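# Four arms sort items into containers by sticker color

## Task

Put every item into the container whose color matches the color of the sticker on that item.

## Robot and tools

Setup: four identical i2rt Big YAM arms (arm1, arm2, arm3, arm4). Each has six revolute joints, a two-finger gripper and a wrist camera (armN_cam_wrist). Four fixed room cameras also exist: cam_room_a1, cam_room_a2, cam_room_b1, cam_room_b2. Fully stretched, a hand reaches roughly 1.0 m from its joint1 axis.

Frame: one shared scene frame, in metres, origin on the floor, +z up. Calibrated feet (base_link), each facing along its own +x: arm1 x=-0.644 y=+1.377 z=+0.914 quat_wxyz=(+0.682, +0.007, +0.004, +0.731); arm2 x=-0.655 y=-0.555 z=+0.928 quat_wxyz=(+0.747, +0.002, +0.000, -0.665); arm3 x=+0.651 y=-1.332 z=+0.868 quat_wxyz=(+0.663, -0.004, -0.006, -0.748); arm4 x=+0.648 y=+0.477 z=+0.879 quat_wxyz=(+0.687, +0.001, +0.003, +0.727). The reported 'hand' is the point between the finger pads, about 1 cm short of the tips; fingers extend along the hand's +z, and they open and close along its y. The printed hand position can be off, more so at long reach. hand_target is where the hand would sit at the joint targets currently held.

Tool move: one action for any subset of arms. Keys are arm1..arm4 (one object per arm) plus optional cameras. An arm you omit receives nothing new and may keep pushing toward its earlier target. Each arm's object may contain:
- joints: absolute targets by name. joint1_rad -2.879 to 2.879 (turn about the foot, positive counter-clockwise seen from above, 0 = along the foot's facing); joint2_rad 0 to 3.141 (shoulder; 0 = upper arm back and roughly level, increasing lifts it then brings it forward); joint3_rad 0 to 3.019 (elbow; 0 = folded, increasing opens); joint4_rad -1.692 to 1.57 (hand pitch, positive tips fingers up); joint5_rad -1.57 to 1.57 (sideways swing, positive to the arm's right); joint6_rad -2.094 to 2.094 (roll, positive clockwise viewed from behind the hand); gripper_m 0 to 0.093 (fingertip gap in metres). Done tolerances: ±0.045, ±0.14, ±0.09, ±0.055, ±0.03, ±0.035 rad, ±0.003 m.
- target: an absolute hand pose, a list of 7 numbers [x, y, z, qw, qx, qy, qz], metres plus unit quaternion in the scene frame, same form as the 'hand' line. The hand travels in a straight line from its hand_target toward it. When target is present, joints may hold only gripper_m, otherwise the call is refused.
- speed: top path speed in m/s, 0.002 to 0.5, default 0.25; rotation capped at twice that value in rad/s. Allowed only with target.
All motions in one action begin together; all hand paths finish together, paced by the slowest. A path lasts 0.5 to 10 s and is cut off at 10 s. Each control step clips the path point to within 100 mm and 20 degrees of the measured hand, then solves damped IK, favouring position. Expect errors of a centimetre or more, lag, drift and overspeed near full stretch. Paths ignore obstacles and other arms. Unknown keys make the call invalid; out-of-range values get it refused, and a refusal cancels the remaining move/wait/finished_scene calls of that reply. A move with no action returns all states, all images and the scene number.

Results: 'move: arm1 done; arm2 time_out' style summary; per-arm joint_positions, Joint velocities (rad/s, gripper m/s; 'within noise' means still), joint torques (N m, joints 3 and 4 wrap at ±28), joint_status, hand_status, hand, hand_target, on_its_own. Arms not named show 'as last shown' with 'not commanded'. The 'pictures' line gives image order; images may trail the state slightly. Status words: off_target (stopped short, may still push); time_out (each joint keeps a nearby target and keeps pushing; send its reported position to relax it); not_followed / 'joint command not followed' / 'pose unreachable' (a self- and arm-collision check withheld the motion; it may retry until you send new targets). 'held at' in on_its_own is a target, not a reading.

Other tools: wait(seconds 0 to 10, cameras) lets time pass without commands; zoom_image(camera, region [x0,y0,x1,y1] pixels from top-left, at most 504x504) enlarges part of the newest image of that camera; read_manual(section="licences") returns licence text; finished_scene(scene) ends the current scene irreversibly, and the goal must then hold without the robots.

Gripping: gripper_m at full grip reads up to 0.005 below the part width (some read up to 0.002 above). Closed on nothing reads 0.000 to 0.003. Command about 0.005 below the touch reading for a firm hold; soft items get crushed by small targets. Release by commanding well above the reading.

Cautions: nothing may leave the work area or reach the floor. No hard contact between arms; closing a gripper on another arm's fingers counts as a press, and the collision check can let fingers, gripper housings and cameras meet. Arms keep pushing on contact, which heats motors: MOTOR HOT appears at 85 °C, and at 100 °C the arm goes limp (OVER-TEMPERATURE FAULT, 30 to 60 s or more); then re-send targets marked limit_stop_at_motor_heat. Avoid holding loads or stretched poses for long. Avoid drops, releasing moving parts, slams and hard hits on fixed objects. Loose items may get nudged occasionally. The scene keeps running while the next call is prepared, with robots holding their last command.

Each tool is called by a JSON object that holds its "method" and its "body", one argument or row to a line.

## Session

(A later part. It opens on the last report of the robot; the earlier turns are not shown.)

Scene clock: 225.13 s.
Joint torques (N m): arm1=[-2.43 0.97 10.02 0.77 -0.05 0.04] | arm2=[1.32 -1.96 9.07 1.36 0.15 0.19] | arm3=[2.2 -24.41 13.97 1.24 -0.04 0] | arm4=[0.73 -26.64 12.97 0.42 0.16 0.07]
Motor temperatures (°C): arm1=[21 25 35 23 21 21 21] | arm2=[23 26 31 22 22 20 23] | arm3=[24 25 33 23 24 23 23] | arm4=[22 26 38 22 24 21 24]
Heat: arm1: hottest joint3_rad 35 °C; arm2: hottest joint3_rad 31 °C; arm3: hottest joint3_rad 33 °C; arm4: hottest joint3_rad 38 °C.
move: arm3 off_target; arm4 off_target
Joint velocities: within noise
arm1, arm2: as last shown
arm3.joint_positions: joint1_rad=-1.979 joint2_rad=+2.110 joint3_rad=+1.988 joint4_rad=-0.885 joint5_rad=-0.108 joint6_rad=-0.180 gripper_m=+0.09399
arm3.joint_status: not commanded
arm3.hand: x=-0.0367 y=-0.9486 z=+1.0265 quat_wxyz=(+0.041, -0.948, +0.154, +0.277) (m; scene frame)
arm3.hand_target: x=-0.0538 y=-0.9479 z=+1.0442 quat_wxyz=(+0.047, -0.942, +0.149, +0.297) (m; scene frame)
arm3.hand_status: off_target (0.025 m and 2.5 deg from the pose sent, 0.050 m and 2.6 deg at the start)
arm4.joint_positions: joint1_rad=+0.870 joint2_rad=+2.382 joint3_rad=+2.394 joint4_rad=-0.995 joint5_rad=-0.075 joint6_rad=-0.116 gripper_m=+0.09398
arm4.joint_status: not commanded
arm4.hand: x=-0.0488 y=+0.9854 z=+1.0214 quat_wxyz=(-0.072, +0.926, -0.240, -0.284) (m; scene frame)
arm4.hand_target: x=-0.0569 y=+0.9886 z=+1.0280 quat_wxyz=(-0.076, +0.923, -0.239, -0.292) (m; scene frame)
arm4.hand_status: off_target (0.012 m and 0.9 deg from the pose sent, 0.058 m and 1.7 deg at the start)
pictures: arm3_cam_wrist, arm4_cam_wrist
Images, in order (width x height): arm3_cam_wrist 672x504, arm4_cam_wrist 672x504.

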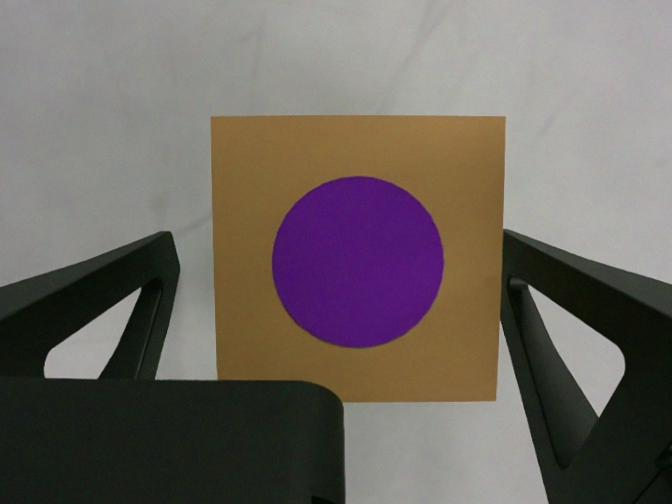

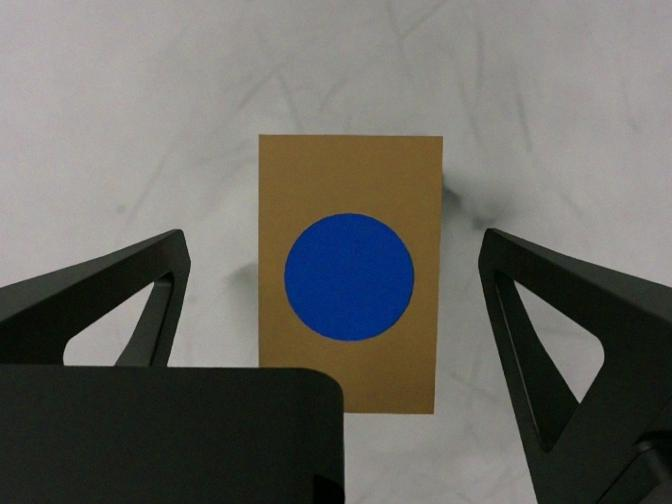

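{"method": "move", "body": {
  "arm3": {"joints": {"gripper_m": 0.044}},
  "arm4": {"joints": {"gripper_m": 0.034}}
}}

{"method": "move", "body": {
  "arm3": {"target": [-0.04, -0.953, 1.085, 0.0470, -0.9420, 0.1492, 0.2970], "speed": 0.15},
  "arm4": {"target": [-0.04, 0.978, 1.07, 0.0753, -0.9233, 0.2388, 0.2911], "speed": 0.15},
  "cameras": ["arm3_cam_wrist", "arm4_cam_wrist"]
}}

Scene clock: 231.60 s.
Joint torques (N m): arm1=[-3.14 0.38 10.06 0.81 -0.08 0.03] | arm2=[1.44 -2.14 9.1 1.35 0.15 0.19] | arm3=[2.14 -24.41 13.96 1.26 -0.09 0] | arm4=[1.14 -26.64 12.75 0.66 0.07 0.05]
Motor temperatures (°C): arm1=[21 25 35 23 21 21 21] | arm2=[23 26 31 22 22 20 23] | arm3=[24 25 33 23 24 23 23] | arm4=[22 26 38 22 24 21 24]
Heat: arm1: hottest joint3_rad 35 °C; arm2: hottest joint3_rad 31 °C; arm3: hottest joint3_rad 33 °C; arm4: hottest joint3_rad 38 °C.
move: arm3 off_target; arm4 off_target
Joint velocities: within noise
arm1, arm2: as last shown
arm3.joint_positions: joint1_rad=-1.979 joint2_rad=+2.110 joint3_rad=+1.988 joint4_rad=-0.885 joint5_rad=-0.107 joint6_rad=-0.180 gripper_m=+0.05309
arm3.joint_status: gripper_m off_target (ended at +0.05311, target +0.04400)
arm3.hand: x=-0.0366 y=-0.9484 z=+1.0265 quat_wxyz=(+0.042, -0.948, +0.154, +0.277) (m; scene frame)
arm3.hand_target: x=-0.0538 y=-0.9479 z=+1.0442 quat_wxyz=(+0.047, -0.942, +0.149, +0.297) (m; scene frame)
arm3.hand_status: not commanded
arm4.joint_positions: joint1_rad=+0.870 joint2_rad=+2.382 joint3_rad=+2.395 joint4_rad=-0.998 joint5_rad=-0.074 joint6_rad=-0.116 gripper_m=+0.04458
arm4.joint_status: gripper_m off_target (ended at +0.04460, target +0.03400)
arm4.hand: x=-0.0483 y=+0.9853 z=+1.0216 quat_wxyz=(-0.072, +0.926, -0.240, -0.283) (m; scene frame)
arm4.hand_target: x=-0.0569 y=+0.9885 z=+1.0280 quat_wxyz=(-0.076, +0.923, -0.239, -0.292) (m; scene frame)
arm4.hand_status: not commanded
pictures: none

Scene clock: 232.73 s.
Joint torques (N m): arm1=[-3.19 0.56 10.02 0.9 -0.02 0.04] | arm2=[1.38 -2.14 9.11 1.36 0.15 0.2] | arm3=[2.14 -27.52 14.17 0.81 -0.15 -0.02] | arm4=[0.97 -29.86 9.76 0.54 0.08 0.04]
Motor temperatures (°C): arm1=[21 25 35 23 21 21 21] | arm2=[23 26 31 22 22 20 23] | arm3=[24 25 33 23 24 23 23] | arm4=[22 26 38 22 24 21 24]
Heat: arm1: hottest joint3_rad 35 °C; arm2: hottest joint3_rad 31 °C; arm3: hottest joint3_rad 33 °C; arm4: hottest joint3_rad 38 °C.
move: arm3 off_target; arm4 off_target
Joint velocities: within noise
arm1, arm2: as last shown
arm3.joint_positions: joint1_rad=-1.979 joint2_rad=+2.085 joint3_rad=+1.988 joint4_rad=-0.941 joint5_rad=-0.107 joint6_rad=-0.180 gripper_m=+0.05309
arm3.joint_status: not commanded
arm3.hand: x=-0.0255 y=-0.9548 z=+1.0387 quat_wxyz=(+0.036, -0.952, +0.155, +0.263) (m; scene frame)
arm3.hand_target: x=-0.0378 y=-0.9543 z=+1.0850 quat_wxyz=(+0.047, -0.942, +0.149, +0.297) (m; scene frame)
arm3.hand_status: off_target (0.049 m and 4.3 deg from the pose sent, 0.059 m and 2.5 deg at the start)
arm4.joint_positions: joint1_rad=+0.870 joint2_rad=+2.342 joint3_rad=+2.395 joint4_rad=-1.038 joint5_rad=-0.074 joint6_rad=-0.116 gripper_m=+0.04458
arm4.joint_status: not commanded
arm4.hand: x=-0.0408 y=+0.9799 z=+1.0492 quat_wxyz=(-0.072, +0.926, -0.240, -0.283) (m; scene frame)
arm4.hand_target: x=-0.0400 y=+0.9780 z=+1.0698 quat_wxyz=(-0.075, +0.923, -0.239, -0.291) (m; scene frame)
arm4.hand_status: off_target (0.021 m and 1.1 deg from the pose sent, 0.050 m and 1.0 deg at the start)
pictures: arm3_cam_wrist, arm4_cam_wrist
Images, in order (width x height): arm3_cam_wrist 672x504, arm4_cam_wrist 672x504.

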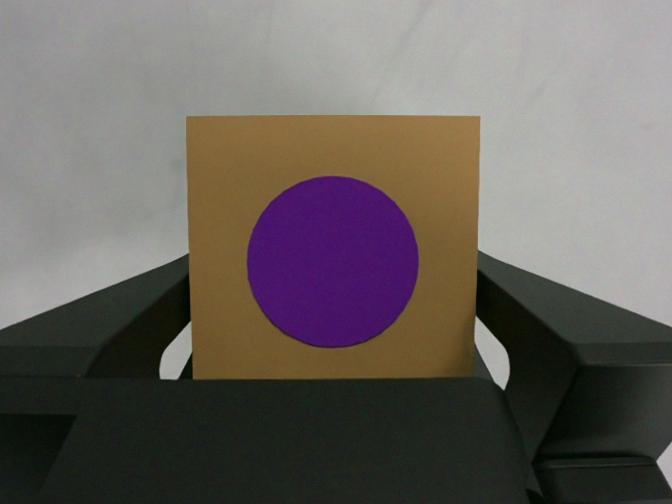

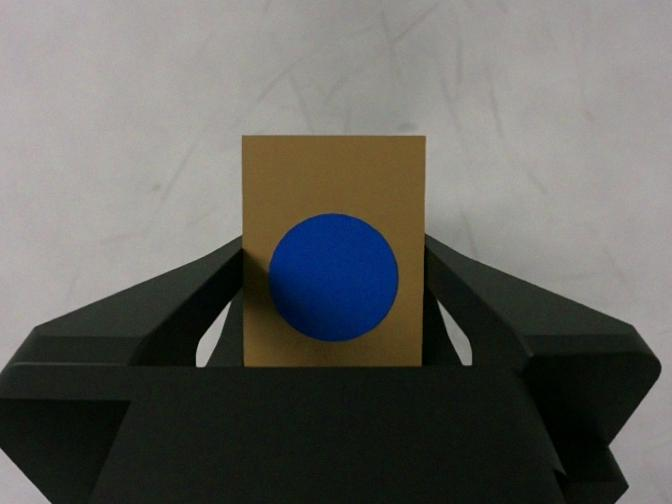

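{"method": "move", "body": {
  "arm3": {"target": [0.23, -1.10, 1.18, 0.0574, -0.9362, 0.1820, 0.2952], "speed": 0.25},
  "arm4": {"target": [0.22, 0.80, 1.16, 0.0854, -0.9144, 0.2709, 0.2883], "speed": 0.25}
}}

{"method": "move", "body": {
  "arm3": {"joints": {"joint2_rad": 0.75, "joint3_rad": 1.4, "joint4_rad": -1.6, "joint5_rad": 0, "joint6_rad": 0}},
  "arm4": {"joints": {"joint2_rad": 0.75, "joint3_rad": 1.4, "joint4_rad": -1.6, "joint5_rad": 0, "joint6_rad": 0}}
}}

{"method": "move", "body": {
  "arm3": {"joints": {"joint1_rad": 1.77}},
  "arm4": {"joints": {"joint1_rad": -1.92}},
  "cameras": ["arm3_cam_wrist", "arm4_cam_wrist", "cam_room_a1", "cam_room_a2"]
}}

Scene clock: 242.60 s.
Joint torques (N m): arm1=[-2.49 0.79 10.06 0.94 -0.05 0.07] | arm2=[1.32 -2.14 9.07 1.35 0.14 0.19] | arm3=[2.08 -9.99 9.29 0.95 0.06 0.03] | arm4=[0.09 -12.45 9.42 0.62 0.24 0.15]
Motor temperatures (°C): arm1=[21 25 35 23 21 21 21] | arm2=[23 26 31 22 22 20 23] | arm3=[24 26 33 23 24 23 24] | arm4=[22 28 39 22 24 21 25]
Heat: arm1: hottest joint3_rad 35 °C; arm2: hottest joint3_rad 31 °C; arm3: hottest joint3_rad 33 °C; arm4: hottest joint3_rad 39 °C.
move: arm3 done; arm4 done
Joint velocities: within noise
arm1, arm2: as last shown
arm3.joint_positions: joint1_rad=-1.979 joint2_rad=+1.207 joint3_rad=+1.242 joint4_rad=-0.977 joint5_rad=-0.070 joint6_rad=-0.126 gripper_m=+0.05309
arm3.joint_status: not commanded
arm3.hand: x=+0.2320 y=-1.0961 z=+1.1856 quat_wxyz=(+0.061, -0.934, +0.182, +0.302) (m; scene frame)
arm3.hand_target: x=+0.2300 y=-1.1000 z=+1.1800 quat_wxyz=(+0.058, -0.936, +0.182, +0.295) (m; scene frame)
arm3.hand_status: done (0.007 m and 0.9 deg from the pose sent, 0.326 m and 5.7 deg at the start)
arm4.joint_positions: joint1_rad=+0.866 joint2_rad=+1.367 joint3_rad=+1.286 joint4_rad=-0.871 joint5_rad=-0.045 joint6_rad=-0.083 gripper_m=+0.04457
arm4.joint_status: not commanded
arm4.hand: x=+0.2174 y=+0.7961 z=+1.1626 quat_wxyz=(-0.087, +0.916, -0.260, -0.294) (m; scene frame)
arm4.hand_target: x=+0.2199 y=+0.7999 z=+1.1601 quat_wxyz=(-0.085, +0.914, -0.271, -0.289) (m; scene frame)
arm4.hand_status: done (0.005 m and 1.4 deg from the pose sent, 0.336 m and 4.1 deg at the start)
pictures: none

Scene clock: 244.17 s.
Joint torques (N m): arm1=[-2.73 0.26 9.99 0.99 -0.04 0] | arm2=[1.32 -1.96 9.09 1.36 0.15 0.2] | arm3=[1.96 -1.85 9.61 0.99 0.12 0.03] | arm4=[0.15 -1.2 8.44 0.77 0.21 0.2]
Motor temperatures (°C): arm1=[21 25 35 23 21 21 21] | arm2=[23 26 31 22 22 20 23] | arm3=[24 26 33 23 24 23 24] | arm4=[22 28 39 22 24 21 25]
Heat: arm1: hottest joint3_rad 35 °C; arm2: hottest joint3_rad 31 °C; arm3: hottest joint3_rad 33 °C; arm4: hottest joint3_rad 39 °C.
move: arm3 done; arm4 done
Joint velocities: within noise
arm1, arm2: as last shown
arm3.joint_positions: joint1_rad=-1.979 joint2_rad=+0.758 joint3_rad=+1.383 joint4_rad=-1.597 joint5_rad=-0.003 joint6_rad=-0.008 gripper_m=+0.05308
arm3.joint_status: all done
arm3.hand: x=+0.4406 y=-1.2026 z=+1.3242 quat_wxyz=(+0.071, -0.924, +0.248, +0.282) (m; scene frame)
arm3.hand_target: x=+0.4429 y=-1.2061 z=+1.3334 quat_wxyz=(+0.072, -0.921, +0.247, +0.293) (m; scene frame)
arm3.hand_status: not commanded
arm4.joint_positions: joint1_rad=+0.865 joint2_rad=+0.751 joint3_rad=+1.388 joint4_rad=-1.592 joint5_rad=-0.004 joint6_rad=-0.014 gripper_m=+0.04457
arm4.joint_status: all done
arm4.hand: x=+0.4572 y=+0.6250 z=+1.3427 quat_wxyz=(-0.095, +0.905, -0.298, -0.289) (m; scene frame)
arm4.hand_target: x=+0.4607 y=+0.6252 z=+1.3472 quat_wxyz=(-0.096, +0.901, -0.307, -0.291) (m; scene frame)
arm4.hand_status: not commanded
pictures: none

Scene clock: 246.73 s.
Joint torques (N m): arm1=[-2.26 0.5 10.02 1.03 -0.04 0.05] | arm2=[1.44 -2.02 9.09 1.39 0.16 0.19] | arm3=[2.14 -1.67 9.57 0.98 0.12 0] | arm4=[0.56 -0.97 8.42 0.53 0 0.18]
Motor temperatures (°C): arm1=[21 25 35 23 21 21 21] | arm2=[23 26 31 22 22 20 23] | arm3=[24 26 32 23 24 23 24] | arm4=[22 28 39 22 24 21 25]
Heat: arm1: hottest joint3_rad 35 °C; arm2: hottest joint3_rad 31 °C; arm3: hottest joint3_rad 32 °C; arm4: hottest joint3_rad 39 °C.
move: arm3 done; arm4 done
Joint velocities: within noise
arm1, arm2: as last shown
arm3.joint_positions: joint1_rad=+1.759 joint2_rad=+0.758 joint3_rad=+1.383 joint4_rad=-1.597 joint5_rad=-0.003 joint6_rad=-0.005 gripper_m=+0.05313
arm3.joint_status: all done
arm3.hand: x=+0.8930 y=-1.3090 z=+1.3261 quat_wxyz=(-0.295, +0.037, -0.955, -0.004) (m; scene frame)
arm3.hand_target: x=+0.8890 y=-1.3069 z=+1.3353 quat_wxyz=(-0.305, +0.039, -0.951, -0.005) (m; scene frame)
arm3.hand_status: not commanded
arm4.joint_positions: joint1_rad=-1.917 joint2_rad=+0.751 joint3_rad=+1.388 joint4_rad=-1.592 joint5_rad=+0.002 joint6_rad=-0.012 gripper_m=+0.04457
arm4.joint_status: all done
arm4.hand: x=+0.8816 y=+0.4091 z=+1.3414 quat_wxyz=(-0.297, -0.132, -0.944, +0.048) (m; scene frame)
arm4.hand_target: x=+0.8790 y=+0.4094 z=+1.3460 quat_wxyz=(-0.300, -0.138, -0.943, +0.047) (m; scene frame)
arm4.hand_status: not commanded
pictures: arm3_cam_wrist, arm4_cam_wrist, cam_room_a1, cam_room_a2
Images, in order (width x height): arm3_cam_wrist 672x504, arm4_cam_wrist 672x504, cam_room_a1 672x504, cam_room_a2 672x504.

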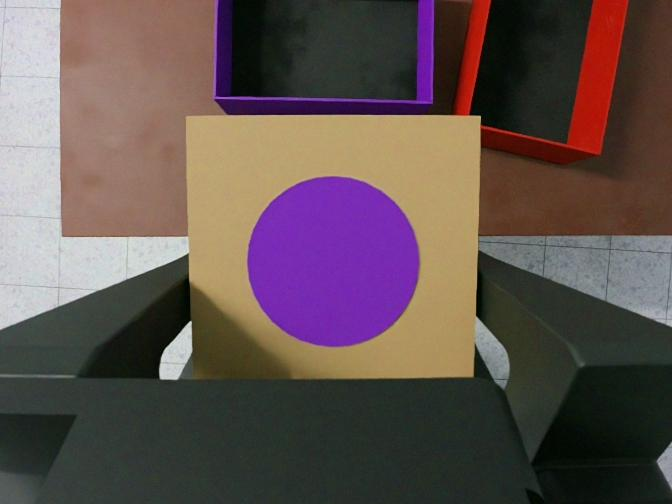

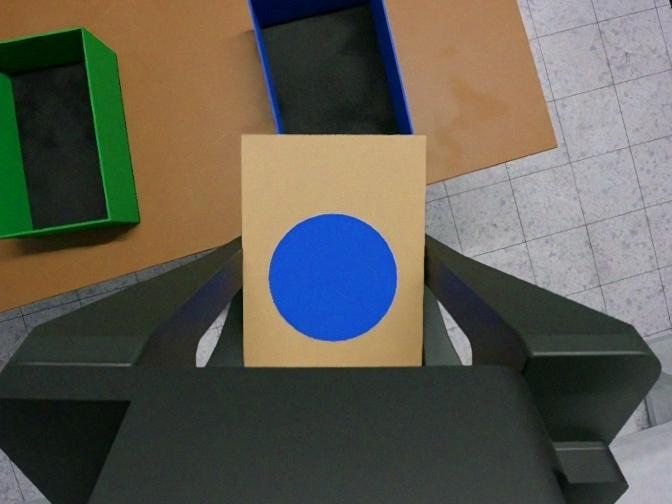

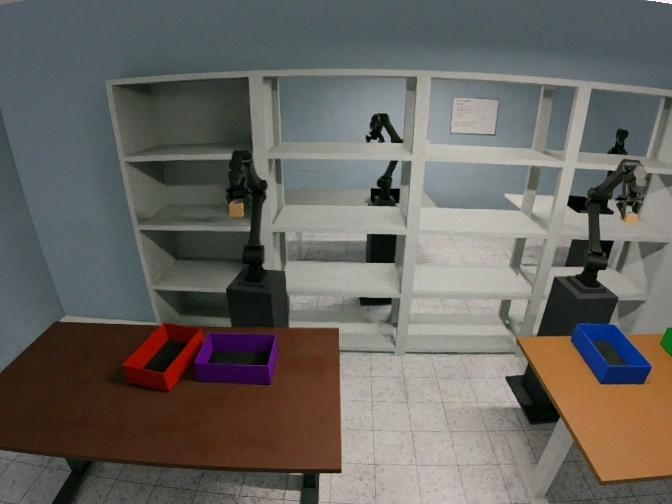

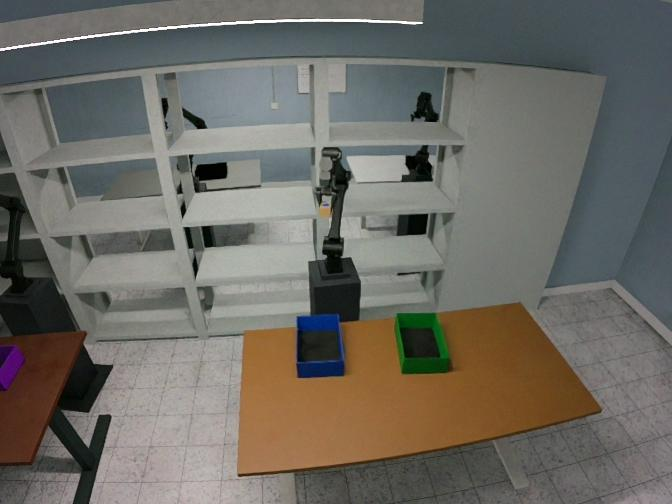

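{"method": "move", "body": {
  "arm3": {"target": [1.162, -1.284, 1.01, 0.2921, -0.0450, 0.9553, 0.0138], "speed": 0.25},
  "arm4": {"target": [1.105, 0.346, 0.87, 0.2896, 0.1331, 0.9470, -0.0407], "speed": 0.25},
  "cameras": ["arm3_cam_wrist", "arm4_cam_wrist", "cam_room_a1", "cam_room_a2"]
}}

{"method": "zoom_image", "body": {
  "camera": "cam_room_a1",
  "region": [120, 180, 360, 400]
}}

Scene clock: 272.43 s.
Joint torques (N m): arm1=[-2.26 0.26 10.13 1.02 0.01 0.04] | arm2=[1.32 -2.02 9.1 1.36 0.16 0.19] | arm3=[2.14 -13.39 9.69 1.76 -0.07 0] | arm4=[1.14 -13.22 7.72 1.55 -0.04 0.17]
Motor temperatures (°C): arm1=[21 24 34 23 21 21 21] | arm2=[23 25 30 22 22 20 23] | arm3=[24 25 31 23 24 23 24] | arm4=[22 26 37 22 24 21 26]
Heat: arm1: hottest joint3_rad 34 °C; arm2: hottest joint3_rad 30 °C; arm3: hottest joint3_rad 31 °C; arm4: hottest joint3_rad 37 °C.
move: arm3 off_target; arm4 off_target
Joint velocities: within noise
arm1.joint_positions: joint1_rad=-2.249 joint2_rad=+0.758 joint3_rad=+1.395 joint4_rad=-1.589 joint5_rad=-0.009 joint6_rad=-0.006 gripper_m=+0.09294
arm1.joint_status: not commanded
arm1.hand: x=-0.4355 y=+1.2372 z=+1.3759 quat_wxyz=(-0.284, -0.281, -0.912, +0.089) (m; scene frame)
arm1.hand_target: x=-0.4408 y=+1.2382 z=+1.3782 quat_wxyz=(-0.285, -0.286, -0.911, +0.090) (m; scene frame)
arm1.hand_status: not commanded
arm2.joint_positions: joint1_rad=+0.914 joint2_rad=+0.756 joint3_rad=+1.406 joint4_rad=-1.585 joint5_rad=+0.003 joint6_rad=-0.008 gripper_m=+0.09290
arm2.joint_status: not commanded
arm2.hand: x=-0.4469 y=-0.6830 z=+1.3995 quat_wxyz=(-0.301, -0.250, -0.916, +0.084) (m; scene frame)
arm2.hand_target: x=-0.4503 y=-0.6794 z=+1.3959 quat_wxyz=(-0.295, -0.253, -0.918, +0.081) (m; scene frame)
arm2.hand_status: not commanded
arm3.joint_positions: joint1_rad=+1.762 joint2_rad=+1.426 joint3_rad=+0.949 joint4_rad=-0.542 joint5_rad=-0.015 joint6_rad=-0.005 gripper_m=+0.05313
arm3.joint_status: not commanded
arm3.hand: x=+1.1531 y=-1.2925 z=+0.9959 quat_wxyz=(-0.272, +0.040, -0.961, -0.009) (m; scene frame)
arm3.hand_target: x=+1.1615 y=-1.2840 z=+1.0101 quat_wxyz=(-0.292, +0.045, -0.955, -0.014) (m; scene frame)
arm3.hand_status: off_target (0.019 m and 2.5 deg from the pose sent, 0.416 m and 1.5 deg at the start)
arm4.joint_positions: joint1_rad=-1.915 joint2_rad=+1.625 joint3_rad=+0.652 joint4_rad=-0.058 joint5_rad=-0.001 joint6_rad=-0.011 gripper_m=+0.04457
arm4.joint_status: not commanded
arm4.hand: x=+1.0813 y=+0.3487 z=+0.8535 quat_wxyz=(-0.261, -0.132, -0.955, +0.041) (m; scene frame)
arm4.hand_target: x=+1.1041 y=+0.3463 z=+0.8708 quat_wxyz=(-0.290, -0.133, -0.947, +0.040) (m; scene frame)
arm4.hand_status: off_target (0.029 m and 3.4 deg from the pose sent, 0.525 m and 1.3 deg at the start)
pictures: arm3_cam_wrist, arm4_cam_wrist, cam_room_a1, cam_room_a2
Images, in order (width x height): arm3_cam_wrist 672x504, arm4_cam_wrist 672x504, cam_room_a1 672x504, cam_room_a2 672x504.

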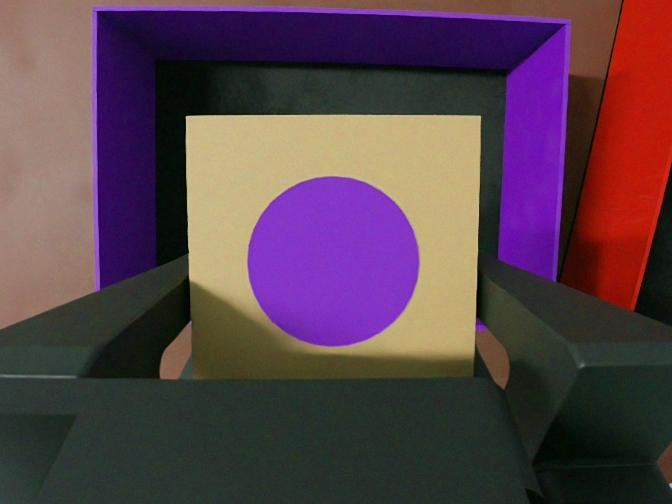

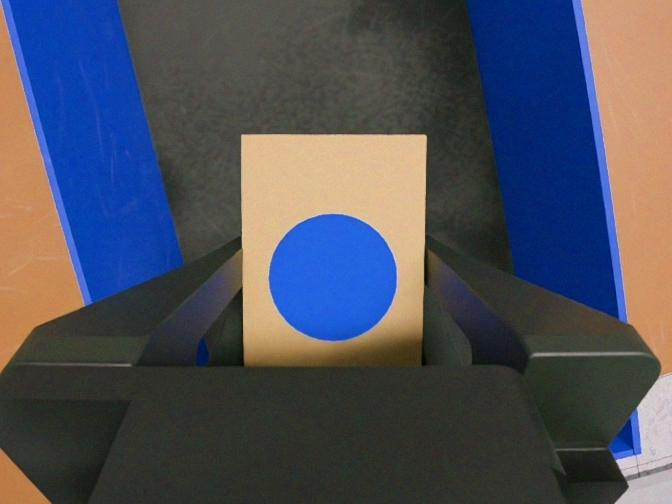

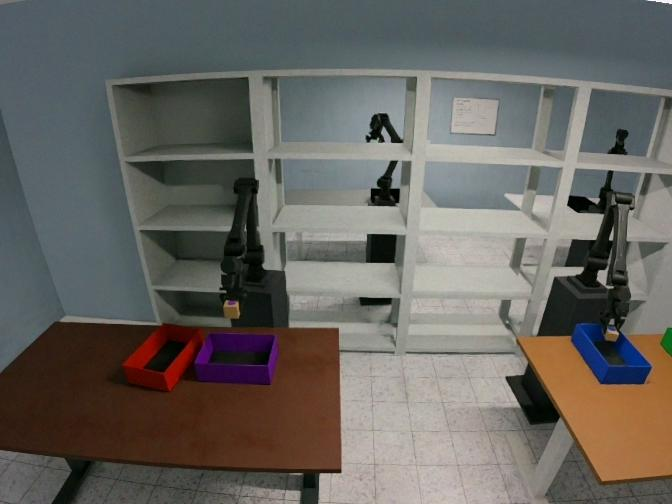

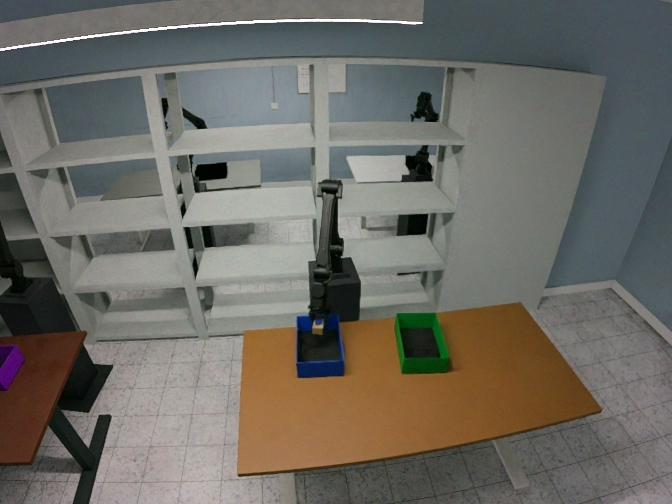

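Scaled by 2.100.

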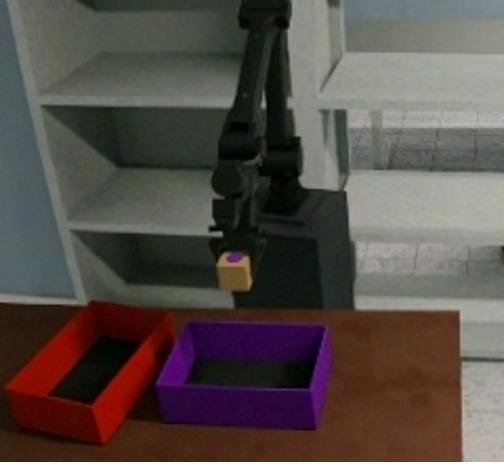

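{"method": "move", "body": {
  "arm3": {"target": [1.177, -1.277, 0.865, 0.2921, -0.0450, 0.9553, 0.0138], "speed": 0.2},
  "arm4": {"target": [1.112, 0.346, 0.775, 0.2896, 0.1331, 0.9470, -0.0407], "speed": 0.2},
  "cameras": ["arm3_cam_wrist", "arm4_cam_wrist", "cam_room_a1"]
}}

{"method": "zoom_image", "body": {
  "camera": "cam_room_a1",
  "region": [180, 280, 300, 400]
}}

Scene clock: 286.63 s.
Joint torques (N m): arm1=[-3.02 1.14 9.88 1.09 -0.04 0.04] | arm2=[1.55 -1.9 9.06 1.37 0.14 0.2] | arm3=[2.02 -15.38 6.37 1.87 0.15 0.03] | arm4=[0.97 -13.33 5.27 1.5 0.1 0.19]
Motor temperatures (°C): arm1=[21 24 34 23 21 21 21] | arm2=[23 25 30 22 22 20 23] | arm3=[24 25 31 23 24 23 24] | arm4=[22 26 37 22 24 21 26]
Heat: arm1: hottest joint3_rad 34 °C; arm2: hottest joint3_rad 30 °C; arm3: hottest joint3_rad 31 °C; arm4: hottest joint3_rad 37 °C.
move: arm3 done; arm4 off_target
Joint velocities: within noise
arm1, arm2: as last shown
arm3.joint_positions: joint1_rad=+1.779 joint2_rad=+1.721 joint3_rad=+0.845 joint4_rad=-0.125 joint5_rad=-0.010 joint6_rad=+0.007 gripper_m=+0.05313
arm3.joint_status: not commanded
arm3.hand: x=+1.1732 y=-1.2846 z=+0.8603 quat_wxyz=(-0.281, +0.042, -0.959, -0.011) (m; scene frame)
arm3.hand_target: x=+1.1768 y=-1.2771 z=+0.8650 quat_wxyz=(-0.292, +0.045, -0.955, -0.014) (m; scene frame)
arm3.hand_status: done (0.010 m and 1.4 deg from the pose sent, 0.134 m and 2.5 deg at the start)
arm4.joint_positions: joint1_rad=-1.909 joint2_rad=+1.910 joint3_rad=+0.664 joint4_rad=+0.238 joint5_rad=-0.002 joint6_rad=-0.008 gripper_m=+0.04457
arm4.joint_status: not commanded
arm4.hand: x=+1.0950 y=+0.3472 z=+0.7706 quat_wxyz=(-0.273, -0.131, -0.952, +0.041) (m; scene frame)
arm4.hand_target: x=+1.1115 y=+0.3463 z=+0.7755 quat_wxyz=(-0.289, -0.133, -0.947, +0.041) (m; scene frame)
arm4.hand_status: off_target (0.018 m and 2.1 deg from the pose sent, 0.084 m and 3.4 deg at the start)
pictures: arm3_cam_wrist, arm4_cam_wrist, cam_room_a1
Images, in order (width x height): arm3_cam_wrist 672x504, arm4_cam_wrist 672x504, cam_room_a1 672x504.

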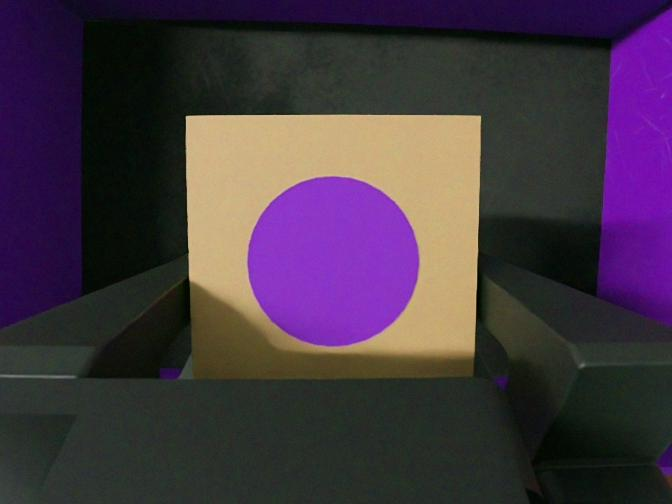

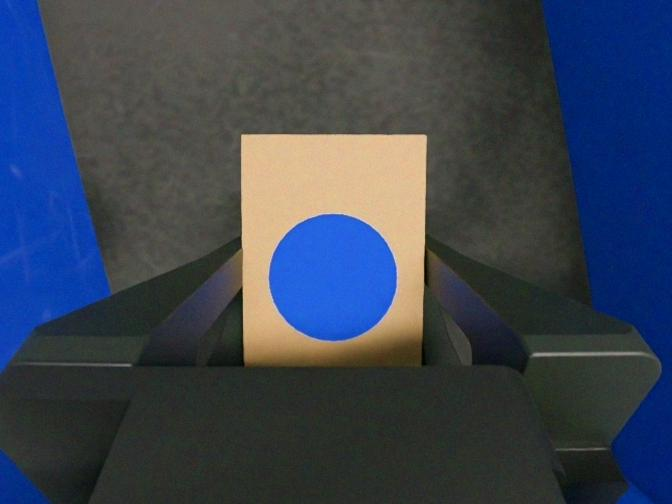

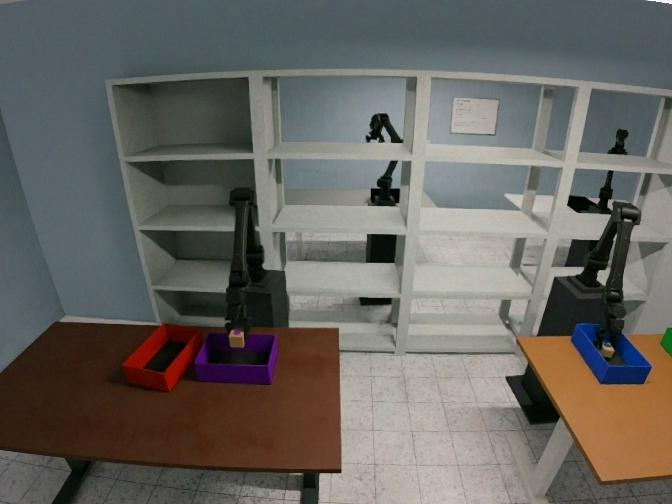

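Scaled by 4.200.

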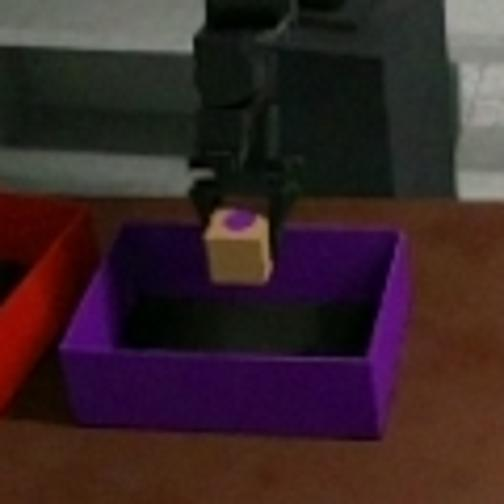

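{"method": "move", "body": {
  "arm3": {"target": [1.175, -1.277, 0.82, 0.2921, -0.0450, 0.9553, 0.0138], "speed": 0.1},
  "arm4": {"target": [1.112, 0.346, 0.75, 0.2896, 0.1331, 0.9470, -0.0407], "speed": 0.08},
  "cameras": ["arm3_cam_wrist", "arm4_cam_wrist", "cam_room_a1"]
}}

{"method": "zoom_image", "body": {
  "camera": "cam_room_a1",
  "region": [180, 280, 300, 400]
}}

Scene clock: 292.47 s.
Joint torques (N m): arm1=[-2.96 1.44 9.91 0.85 -0.07 0.08] | arm2=[1.49 -2.08 9.07 1.35 0.15 0.19] | arm3=[2.14 -15.44 5.46 1.85 0.13 0.03] | arm4=[1.49 -13.45 4.55 1.55 0.12 0.14]
Motor temperatures (°C): arm1=[21 24 34 23 21 21 21] | arm2=[23 25 30 22 22 20 23] | arm3=[24 25 30 23 24 23 24] | arm4=[22 25 36 22 24 21 26]
Heat: arm1: hottest joint3_rad 34 °C; arm2: hottest joint3_rad 30 °C; arm3: hottest joint3_rad 30 °C; arm4: hottest joint3_rad 36 °C.
move: arm3 done; arm4 off_target
Joint velocities: within noise
arm1, arm2: as last shown
arm3.joint_positions: joint1_rad=+1.781 joint2_rad=+1.824 joint3_rad=+0.822 joint4_rad=+0.007 joint5_rad=-0.009 joint6_rad=+0.008 gripper_m=+0.05313
arm3.joint_status: not commanded
arm3.hand: x=+1.1721 y=-1.2847 z=+0.8176 quat_wxyz=(-0.284, +0.042, -0.958, -0.011) (m; scene frame)
arm3.hand_target: x=+1.1750 y=-1.2770 z=+0.8201 quat_wxyz=(-0.292, +0.045, -0.955, -0.014) (m; scene frame)
arm3.hand_status: done (0.009 m and 1.1 deg from the pose sent, 0.041 m and 1.3 deg at the start)
arm4.joint_positions: joint1_rad=-1.909 joint2_rad=+1.986 joint3_rad=+0.676 joint4_rad=+0.309 joint5_rad=-0.002 joint6_rad=-0.007 gripper_m=+0.04457
arm4.joint_status: not commanded
arm4.hand: x=+1.0976 y=+0.3464 z=+0.7490 quat_wxyz=(-0.276, -0.131, -0.951, +0.042) (m; scene frame)
arm4.hand_target: x=+1.1116 y=+0.3462 z=+0.7504 quat_wxyz=(-0.289, -0.133, -0.947, +0.041) (m; scene frame)
arm4.hand_status: off_target (0.014 m and 1.6 deg from the pose sent, 0.027 m and 2.0 deg at the start)
pictures: arm3_cam_wrist, arm4_cam_wrist, cam_room_a1
Images, in order (width x height): arm3_cam_wrist 672x504, arm4_cam_wrist 672x504, cam_room_a1 672x504.

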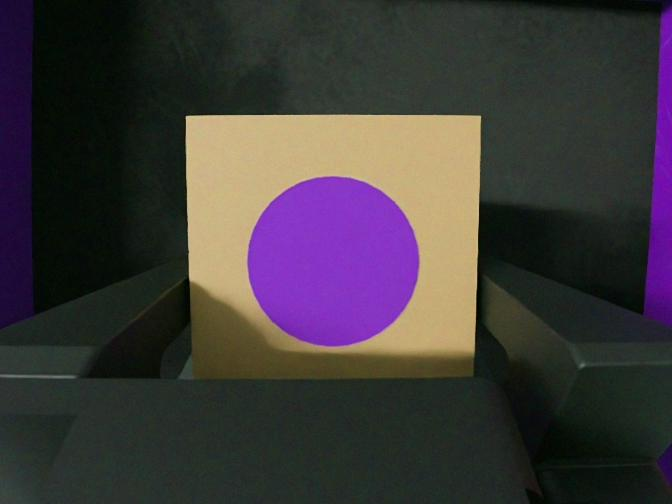

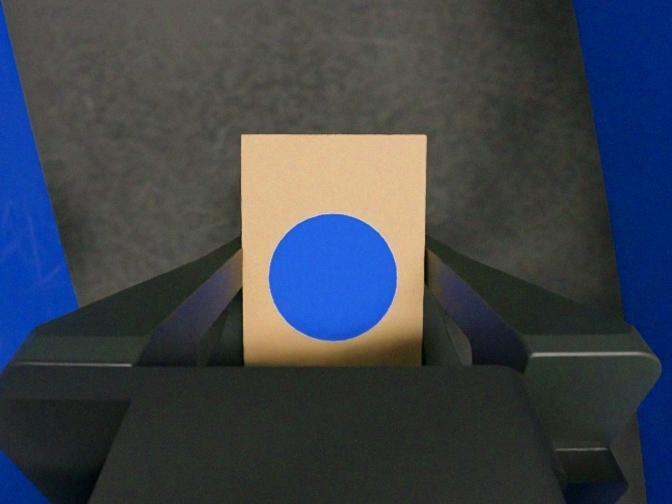

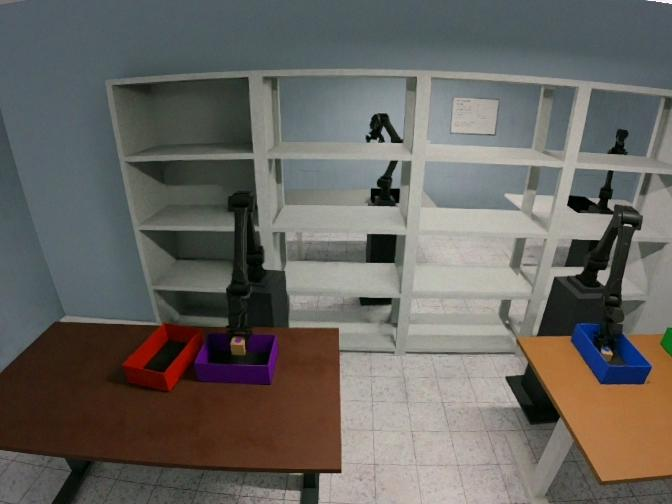

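Scaled by 4.200.

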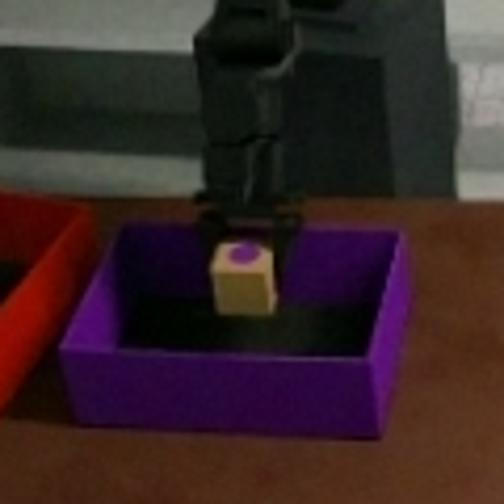

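{"method": "move", "body": {
  "arm3": {"target": [1.175, -1.277, 0.772, 0.2921, -0.0450, 0.9553, 0.0138], "speed": 0.12},
  "arm4": {"target": [1.112, 0.346, 0.738, 0.2896, 0.1331, 0.9470, -0.0407], "speed": 0.08}
}}

{"method": "move", "body": {
  "arm3": {"target": [1.175, -1.277, 0.748, 0.2921, -0.0450, 0.9553, 0.0138], "speed": 0.06},
  "cameras": ["arm3_cam_wrist", "arm4_cam_wrist", "cam_room_a1"]
}}

{"method": "zoom_image", "body": {
  "camera": "cam_room_a1",
  "region": [180, 280, 300, 400]
}}

{"method": "zoom_image", "body": {
  "camera": "cam_room_a1",
  "region": [550, 290, 670, 400]
}}

Scene clock: 299.83 s.
Joint torques (N m): arm1=[-2.49 0.97 10.3 0.88 -0.05 0.02] | arm2=[1.38 -2.08 9.07 1.33 0.14 0.18] | arm3=[1.96 -15.62 4.45 1.81 0.11 -0.02] | arm4=[1.32 -12.22 4.18 1.47 0.15 0.13]
Motor temperatures (°C): arm1=[21 24 34 23 21 21 21] | arm2=[23 25 30 22 22 20 23] | arm3=[24 25 30 23 24 23 24] | arm4=[22 25 35 22 24 21 26]
Heat: arm1: hottest joint3_rad 34 °C; arm2: hottest joint3_rad 30 °C; arm3: hottest joint3_rad 30 °C; arm4: hottest joint3_rad 35 °C.
move: arm3 done; arm4 done
Joint velocities: within noise
arm1, arm2: as last shown
arm3.joint_positions: joint1_rad=+1.782 joint2_rad=+1.948 joint3_rad=+0.822 joint4_rad=+0.140 joint5_rad=-0.007 joint6_rad=+0.013 gripper_m=+0.05313
arm3.joint_status: not commanded
arm3.hand: x=+1.1744 y=-1.2846 z=+0.7733 quat_wxyz=(-0.288, +0.040, -0.957, -0.012) (m; scene frame)
arm3.hand_target: x=+1.1750 y=-1.2770 z=+0.7721 quat_wxyz=(-0.292, +0.045, -0.955, -0.014) (m; scene frame)
arm3.hand_status: done (0.008 m and 0.8 deg from the pose sent, 0.046 m and 1.1 deg at the start)
arm4.joint_positions: joint1_rad=-1.909 joint2_rad=+2.011 joint3_rad=+0.686 joint4_rad=+0.346 joint5_rad=-0.002 joint6_rad=-0.004 gripper_m=+0.04457
arm4.joint_status: not commanded
arm4.hand: x=+1.1043 y=+0.3444 z=+0.7450 quat_wxyz=(-0.287, -0.132, -0.948, +0.043) (m; scene frame)
arm4.hand_target: x=+1.1115 y=+0.3461 z=+0.7382 quat_wxyz=(-0.289, -0.133, -0.947, +0.041) (m; scene frame)
arm4.hand_status: done (0.010 m and 0.5 deg from the pose sent, 0.018 m and 1.6 deg at the start)
pictures: none

Scene clock: 300.80 s.
Joint torques (N m): arm1=[-3.43 1.08 9.94 0.92 -0.06 0.07] | arm2=[1.44 -2.08 9.07 1.35 0.16 0.18] | arm3=[2.02 -14.8 4.49 1.65 0.12 -0.04] | arm4=[1.14 -12.1 4.18 1.52 0.12 0.19]
Motor temperatures (°C): arm1=[21 24 34 23 21 21 21] | arm2=[23 25 30 22 22 20 23] | arm3=[24 25 30 23 24 23 24] | arm4=[22 25 34 22 24 21 26]
Heat: arm1: hottest joint3_rad 34 °C; arm2: hottest joint3_rad 30 °C; arm3: hottest joint3_rad 30 °C; arm4: hottest joint3_rad 34 °C.
move: arm3 done
Joint velocities: within noise
arm1, arm2, arm4: as last shown
arm3.joint_positions: joint1_rad=+1.782 joint2_rad=+2.004 joint3_rad=+0.822 joint4_rad=+0.207 joint5_rad=-0.007 joint6_rad=+0.017 gripper_m=+0.05313
arm3.joint_status: not commanded
arm3.hand: x=+1.1751 y=-1.2846 z=+0.7542 quat_wxyz=(-0.293, +0.039, -0.955, -0.013) (m; scene frame)
arm3.hand_target: x=+1.1749 y=-1.2772 z=+0.7482 quat_wxyz=(-0.292, +0.045, -0.955, -0.014) (m; scene frame)
arm3.hand_status: done (0.010 m and 0.8 deg from the pose sent, 0.026 m and 0.8 deg at the start)
pictures: arm3_cam_wrist, arm4_cam_wrist, cam_room_a1
Images, in order (width x height): arm3_cam_wrist 672x504, arm4_cam_wrist 672x504, cam_room_a1 672x504.

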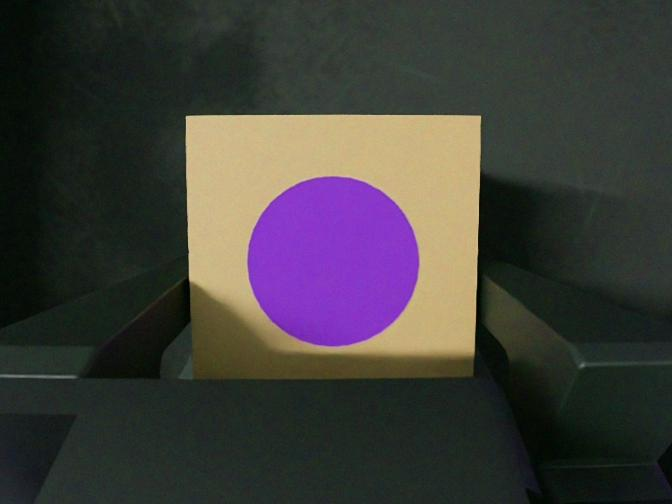

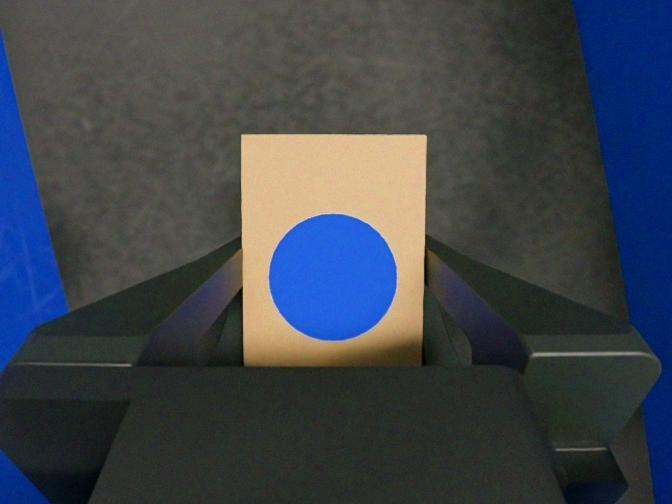

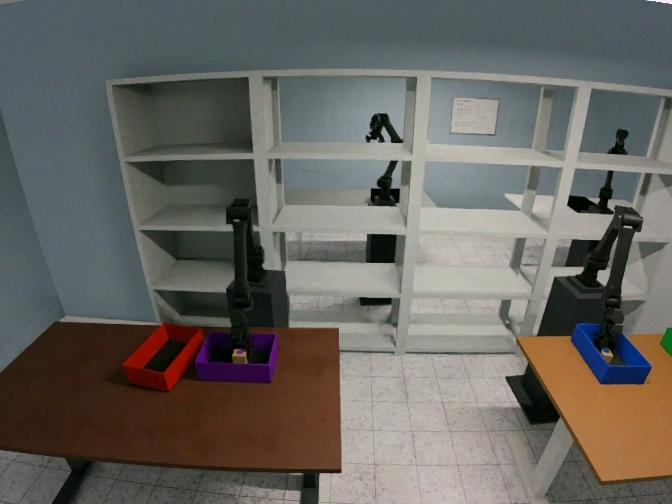

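Scaled by 4.200.

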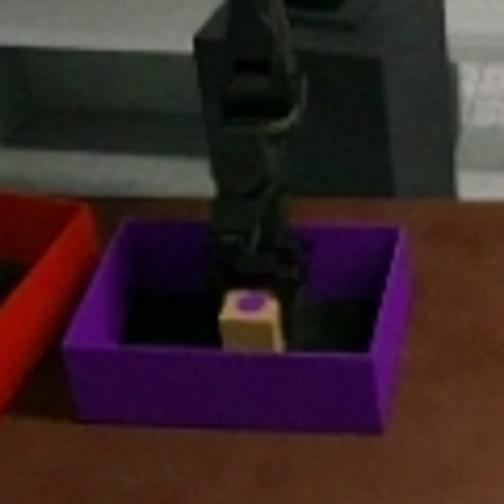

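Scaled by 4.200.

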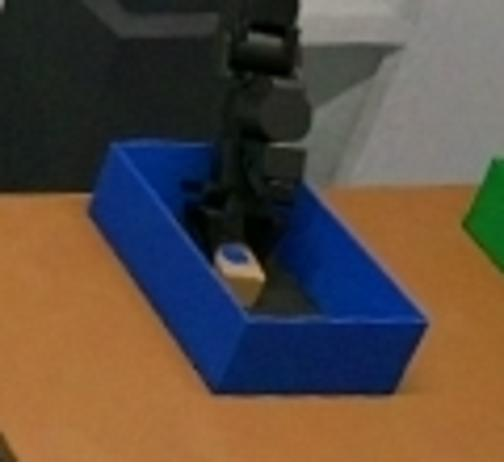

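{"method": "move", "body": {
  "arm3": {"target": [1.175, -1.277, 0.740, 0.2921, -0.0450, 0.9553, 0.0138], "speed": 0.05}
}}

{"method": "move", "body": {
  "arm3": {"target": [1.175, -1.277, 0.752, 0.2921, -0.0450, 0.9553, 0.0138], "speed": 0.05, "joints": {"gripper_m": 0.062}},
  "arm4": {"target": [1.112, 0.346, 0.748, 0.2896, 0.1331, 0.9470, -0.0407], "speed": 0.05, "joints": {"gripper_m": 0.056}}
}}

{"method": "move", "body": {
  "arm3": {"joints": {"gripper_m": 0.08}},
  "arm4": {"joints": {"gripper_m": 0.075}},
  "cameras": ["arm3_cam_wrist", "arm4_cam_wrist"]
}}

Scene clock: 313.33 s.
Joint torques (N m): arm1=[-2.84 1.38 10.03 0.91 -0.03 0.05] | arm2=[1.38 -1.96 9.06 1.32 0.15 0.19] | arm3=[2.08 -13.8 4.72 1.37 0.12 -0.05] | arm4=[0.79 -12.28 4.08 1.51 0.11 0.16]
Motor temperatures (°C): arm1=[21 24 34 23 21 21 21] | arm2=[23 25 30 22 22 20 23] | arm3=[24 26 29 23 24 23 25] | arm4=[22 25 33 22 24 21 26]
Heat: arm1: hottest joint3_rad 34 °C; arm2: hottest joint3_rad 30 °C; arm3: hottest joint3_rad 29 °C; arm4: hottest joint3_rad 33 °C.
move: arm3 off_target
Joint velocities: within noise
arm1, arm2, arm4: as last shown
arm3.joint_positions: joint1_rad=+1.783 joint2_rad=+2.015 joint3_rad=+0.822 joint4_rad=+0.232 joint5_rad=-0.007 joint6_rad=+0.017 gripper_m=+0.05313
arm3.joint_status: not commanded
arm3.hand: x=+1.1774 y=-1.2842 z=+0.7520 quat_wxyz=(-0.300, +0.039, -0.953, -0.013) (m; scene frame)
arm3.hand_target: x=+1.1746 y=-1.2771 z=+0.7403 quat_wxyz=(-0.292, +0.045, -0.955, -0.014) (m; scene frame)
arm3.hand_status: off_target (0.014 m and 1.1 deg from the pose sent, 0.016 m and 0.7 deg at the start)
pictures: none

Scene clock: 314.30 s.
Joint torques (N m): arm1=[-2.32 0.56 10.13 1.06 -0.04 0.02] | arm2=[1.32 -2.14 9.13 1.35 0.15 0.19] | arm3=[2.08 -16.97 4.41 0.46 0.11 -0.03] | arm4=[1.73 -14.86 3.86 0.57 0.12 0.15]
Motor temperatures (°C): arm1=[21 24 34 23 21 21 21] | arm2=[23 25 30 22 22 20 23] | arm3=[24 26 29 23 24 23 24] | arm4=[22 25 33 22 24 21 26]
Heat: arm1: hottest joint3_rad 34 °C; arm2: hottest joint3_rad 30 °C; arm3: hottest joint3_rad 29 °C; arm4: hottest joint3_rad 33 °C.
move: arm3 done; arm4 done
Joint velocities: within noise
arm1, arm2: as last shown
arm3.joint_positions: joint1_rad=+1.783 joint2_rad=+2.014 joint3_rad=+0.822 joint4_rad=+0.225 joint5_rad=-0.007 joint6_rad=+0.017 gripper_m=+0.06196
arm3.joint_status: all done
arm3.hand: x=+1.1762 y=-1.2844 z=+0.7515 quat_wxyz=(-0.297, +0.039, -0.954, -0.013) (m; scene frame)
arm3.hand_target: x=+1.1750 y=-1.2770 z=+0.7520 quat_wxyz=(-0.292, +0.045, -0.955, -0.014) (m; scene frame)
arm3.hand_status: done (0.007 m and 0.9 deg from the pose sent, 0.008 m and 1.1 deg at the start)
arm4.joint_positions: joint1_rad=-1.909 joint2_rad=+2.012 joint3_rad=+0.686 joint4_rad=+0.346 joint5_rad=-0.002 joint6_rad=-0.004 gripper_m=+0.05592
arm4.joint_status: all done
arm4.hand: x=+1.1042 y=+0.3444 z=+0.7448 quat_wxyz=(-0.286, -0.132, -0.948, +0.043) (m; scene frame)
arm4.hand_target: x=+1.1118 y=+0.3460 z=+0.7481 quat_wxyz=(-0.290, -0.133, -0.947, +0.041) (m; scene frame)
arm4.hand_status: done (0.009 m and 0.5 deg from the pose sent, 0.008 m and 0.5 deg at the start)
pictures: none

Scene clock: 314.77 s.
Joint torques (N m): arm1=[-2.37 0.62 10.06 0.95 0 0.04] | arm2=[1.44 -1.96 9.1 1.36 0.15 0.19] | arm3=[2.2 -16.97 4.41 0.46 0.12 -0.04] | arm4=[1.38 -15.09 3.84 0.53 0.12 0.12]
Motor temperatures (°C): arm1=[21 24 34 23 21 21 21] | arm2=[23 25 30 22 22 20 23] | arm3=[24 26 29 23 24 23 24] | arm4=[22 25 33 22 24 21 26]
Heat: arm1: hottest joint3_rad 34 °C; arm2: hottest joint3_rad 30 °C; arm3: hottest joint3_rad 29 °C; arm4: hottest joint3_rad 33 °C.
move: arm3 done; arm4 done
Joint velocities: within noise
arm1, arm2: as last shown
arm3.joint_positions: joint1_rad=+1.783 joint2_rad=+2.014 joint3_rad=+0.822 joint4_rad=+0.225 joint5_rad=-0.007 joint6_rad=+0.017 gripper_m=+0.07993
arm3.joint_status: all done
arm3.hand: x=+1.1762 y=-1.2844 z=+0.7515 quat_wxyz=(-0.297, +0.039, -0.954, -0.013) (m; scene frame)
arm3.hand_target: x=+1.1750 y=-1.2770 z=+0.7520 quat_wxyz=(-0.292, +0.045, -0.955, -0.014) (m; scene frame)
arm3.hand_status: not commanded
arm4.joint_positions: joint1_rad=-1.909 joint2_rad=+2.012 joint3_rad=+0.686 joint4_rad=+0.346 joint5_rad=-0.002 joint6_rad=-0.004 gripper_m=+0.07489
arm4.joint_status: all done
arm4.hand: x=+1.1042 y=+0.3444 z=+0.7448 quat_wxyz=(-0.286, -0.132, -0.948, +0.043) (m; scene frame)
arm4.hand_target: x=+1.1118 y=+0.3460 z=+0.7481 quat_wxyz=(-0.290, -0.133, -0.947, +0.041) (m; scene frame)
arm4.hand_status: not commanded
pictures: arm3_cam_wrist, arm4_cam_wrist
Images, in order (width x height): arm3_cam_wrist 672x504, arm4_cam_wrist 672x504.

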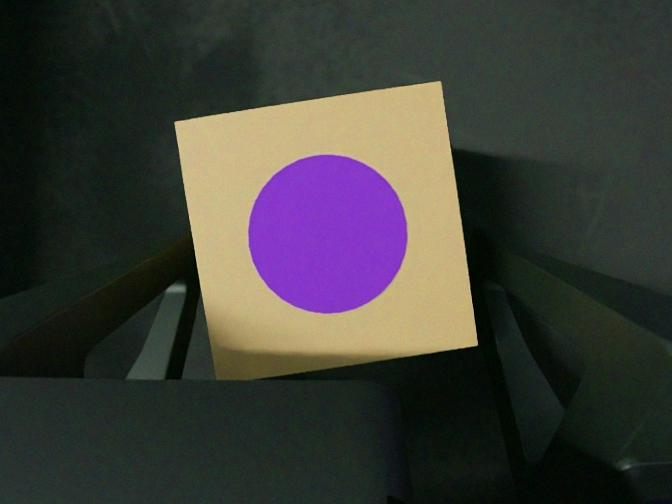

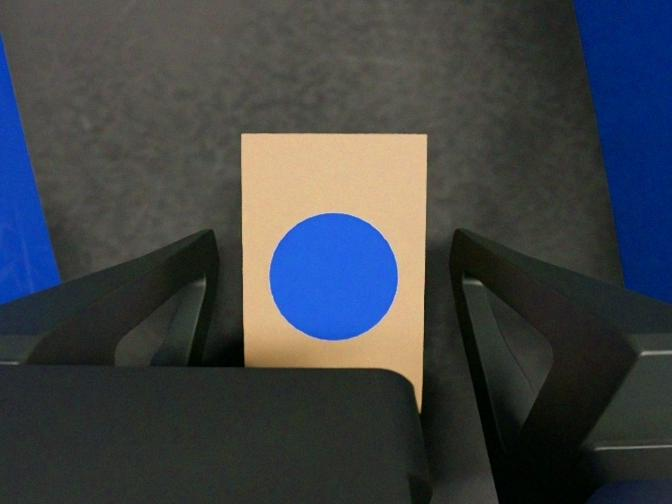

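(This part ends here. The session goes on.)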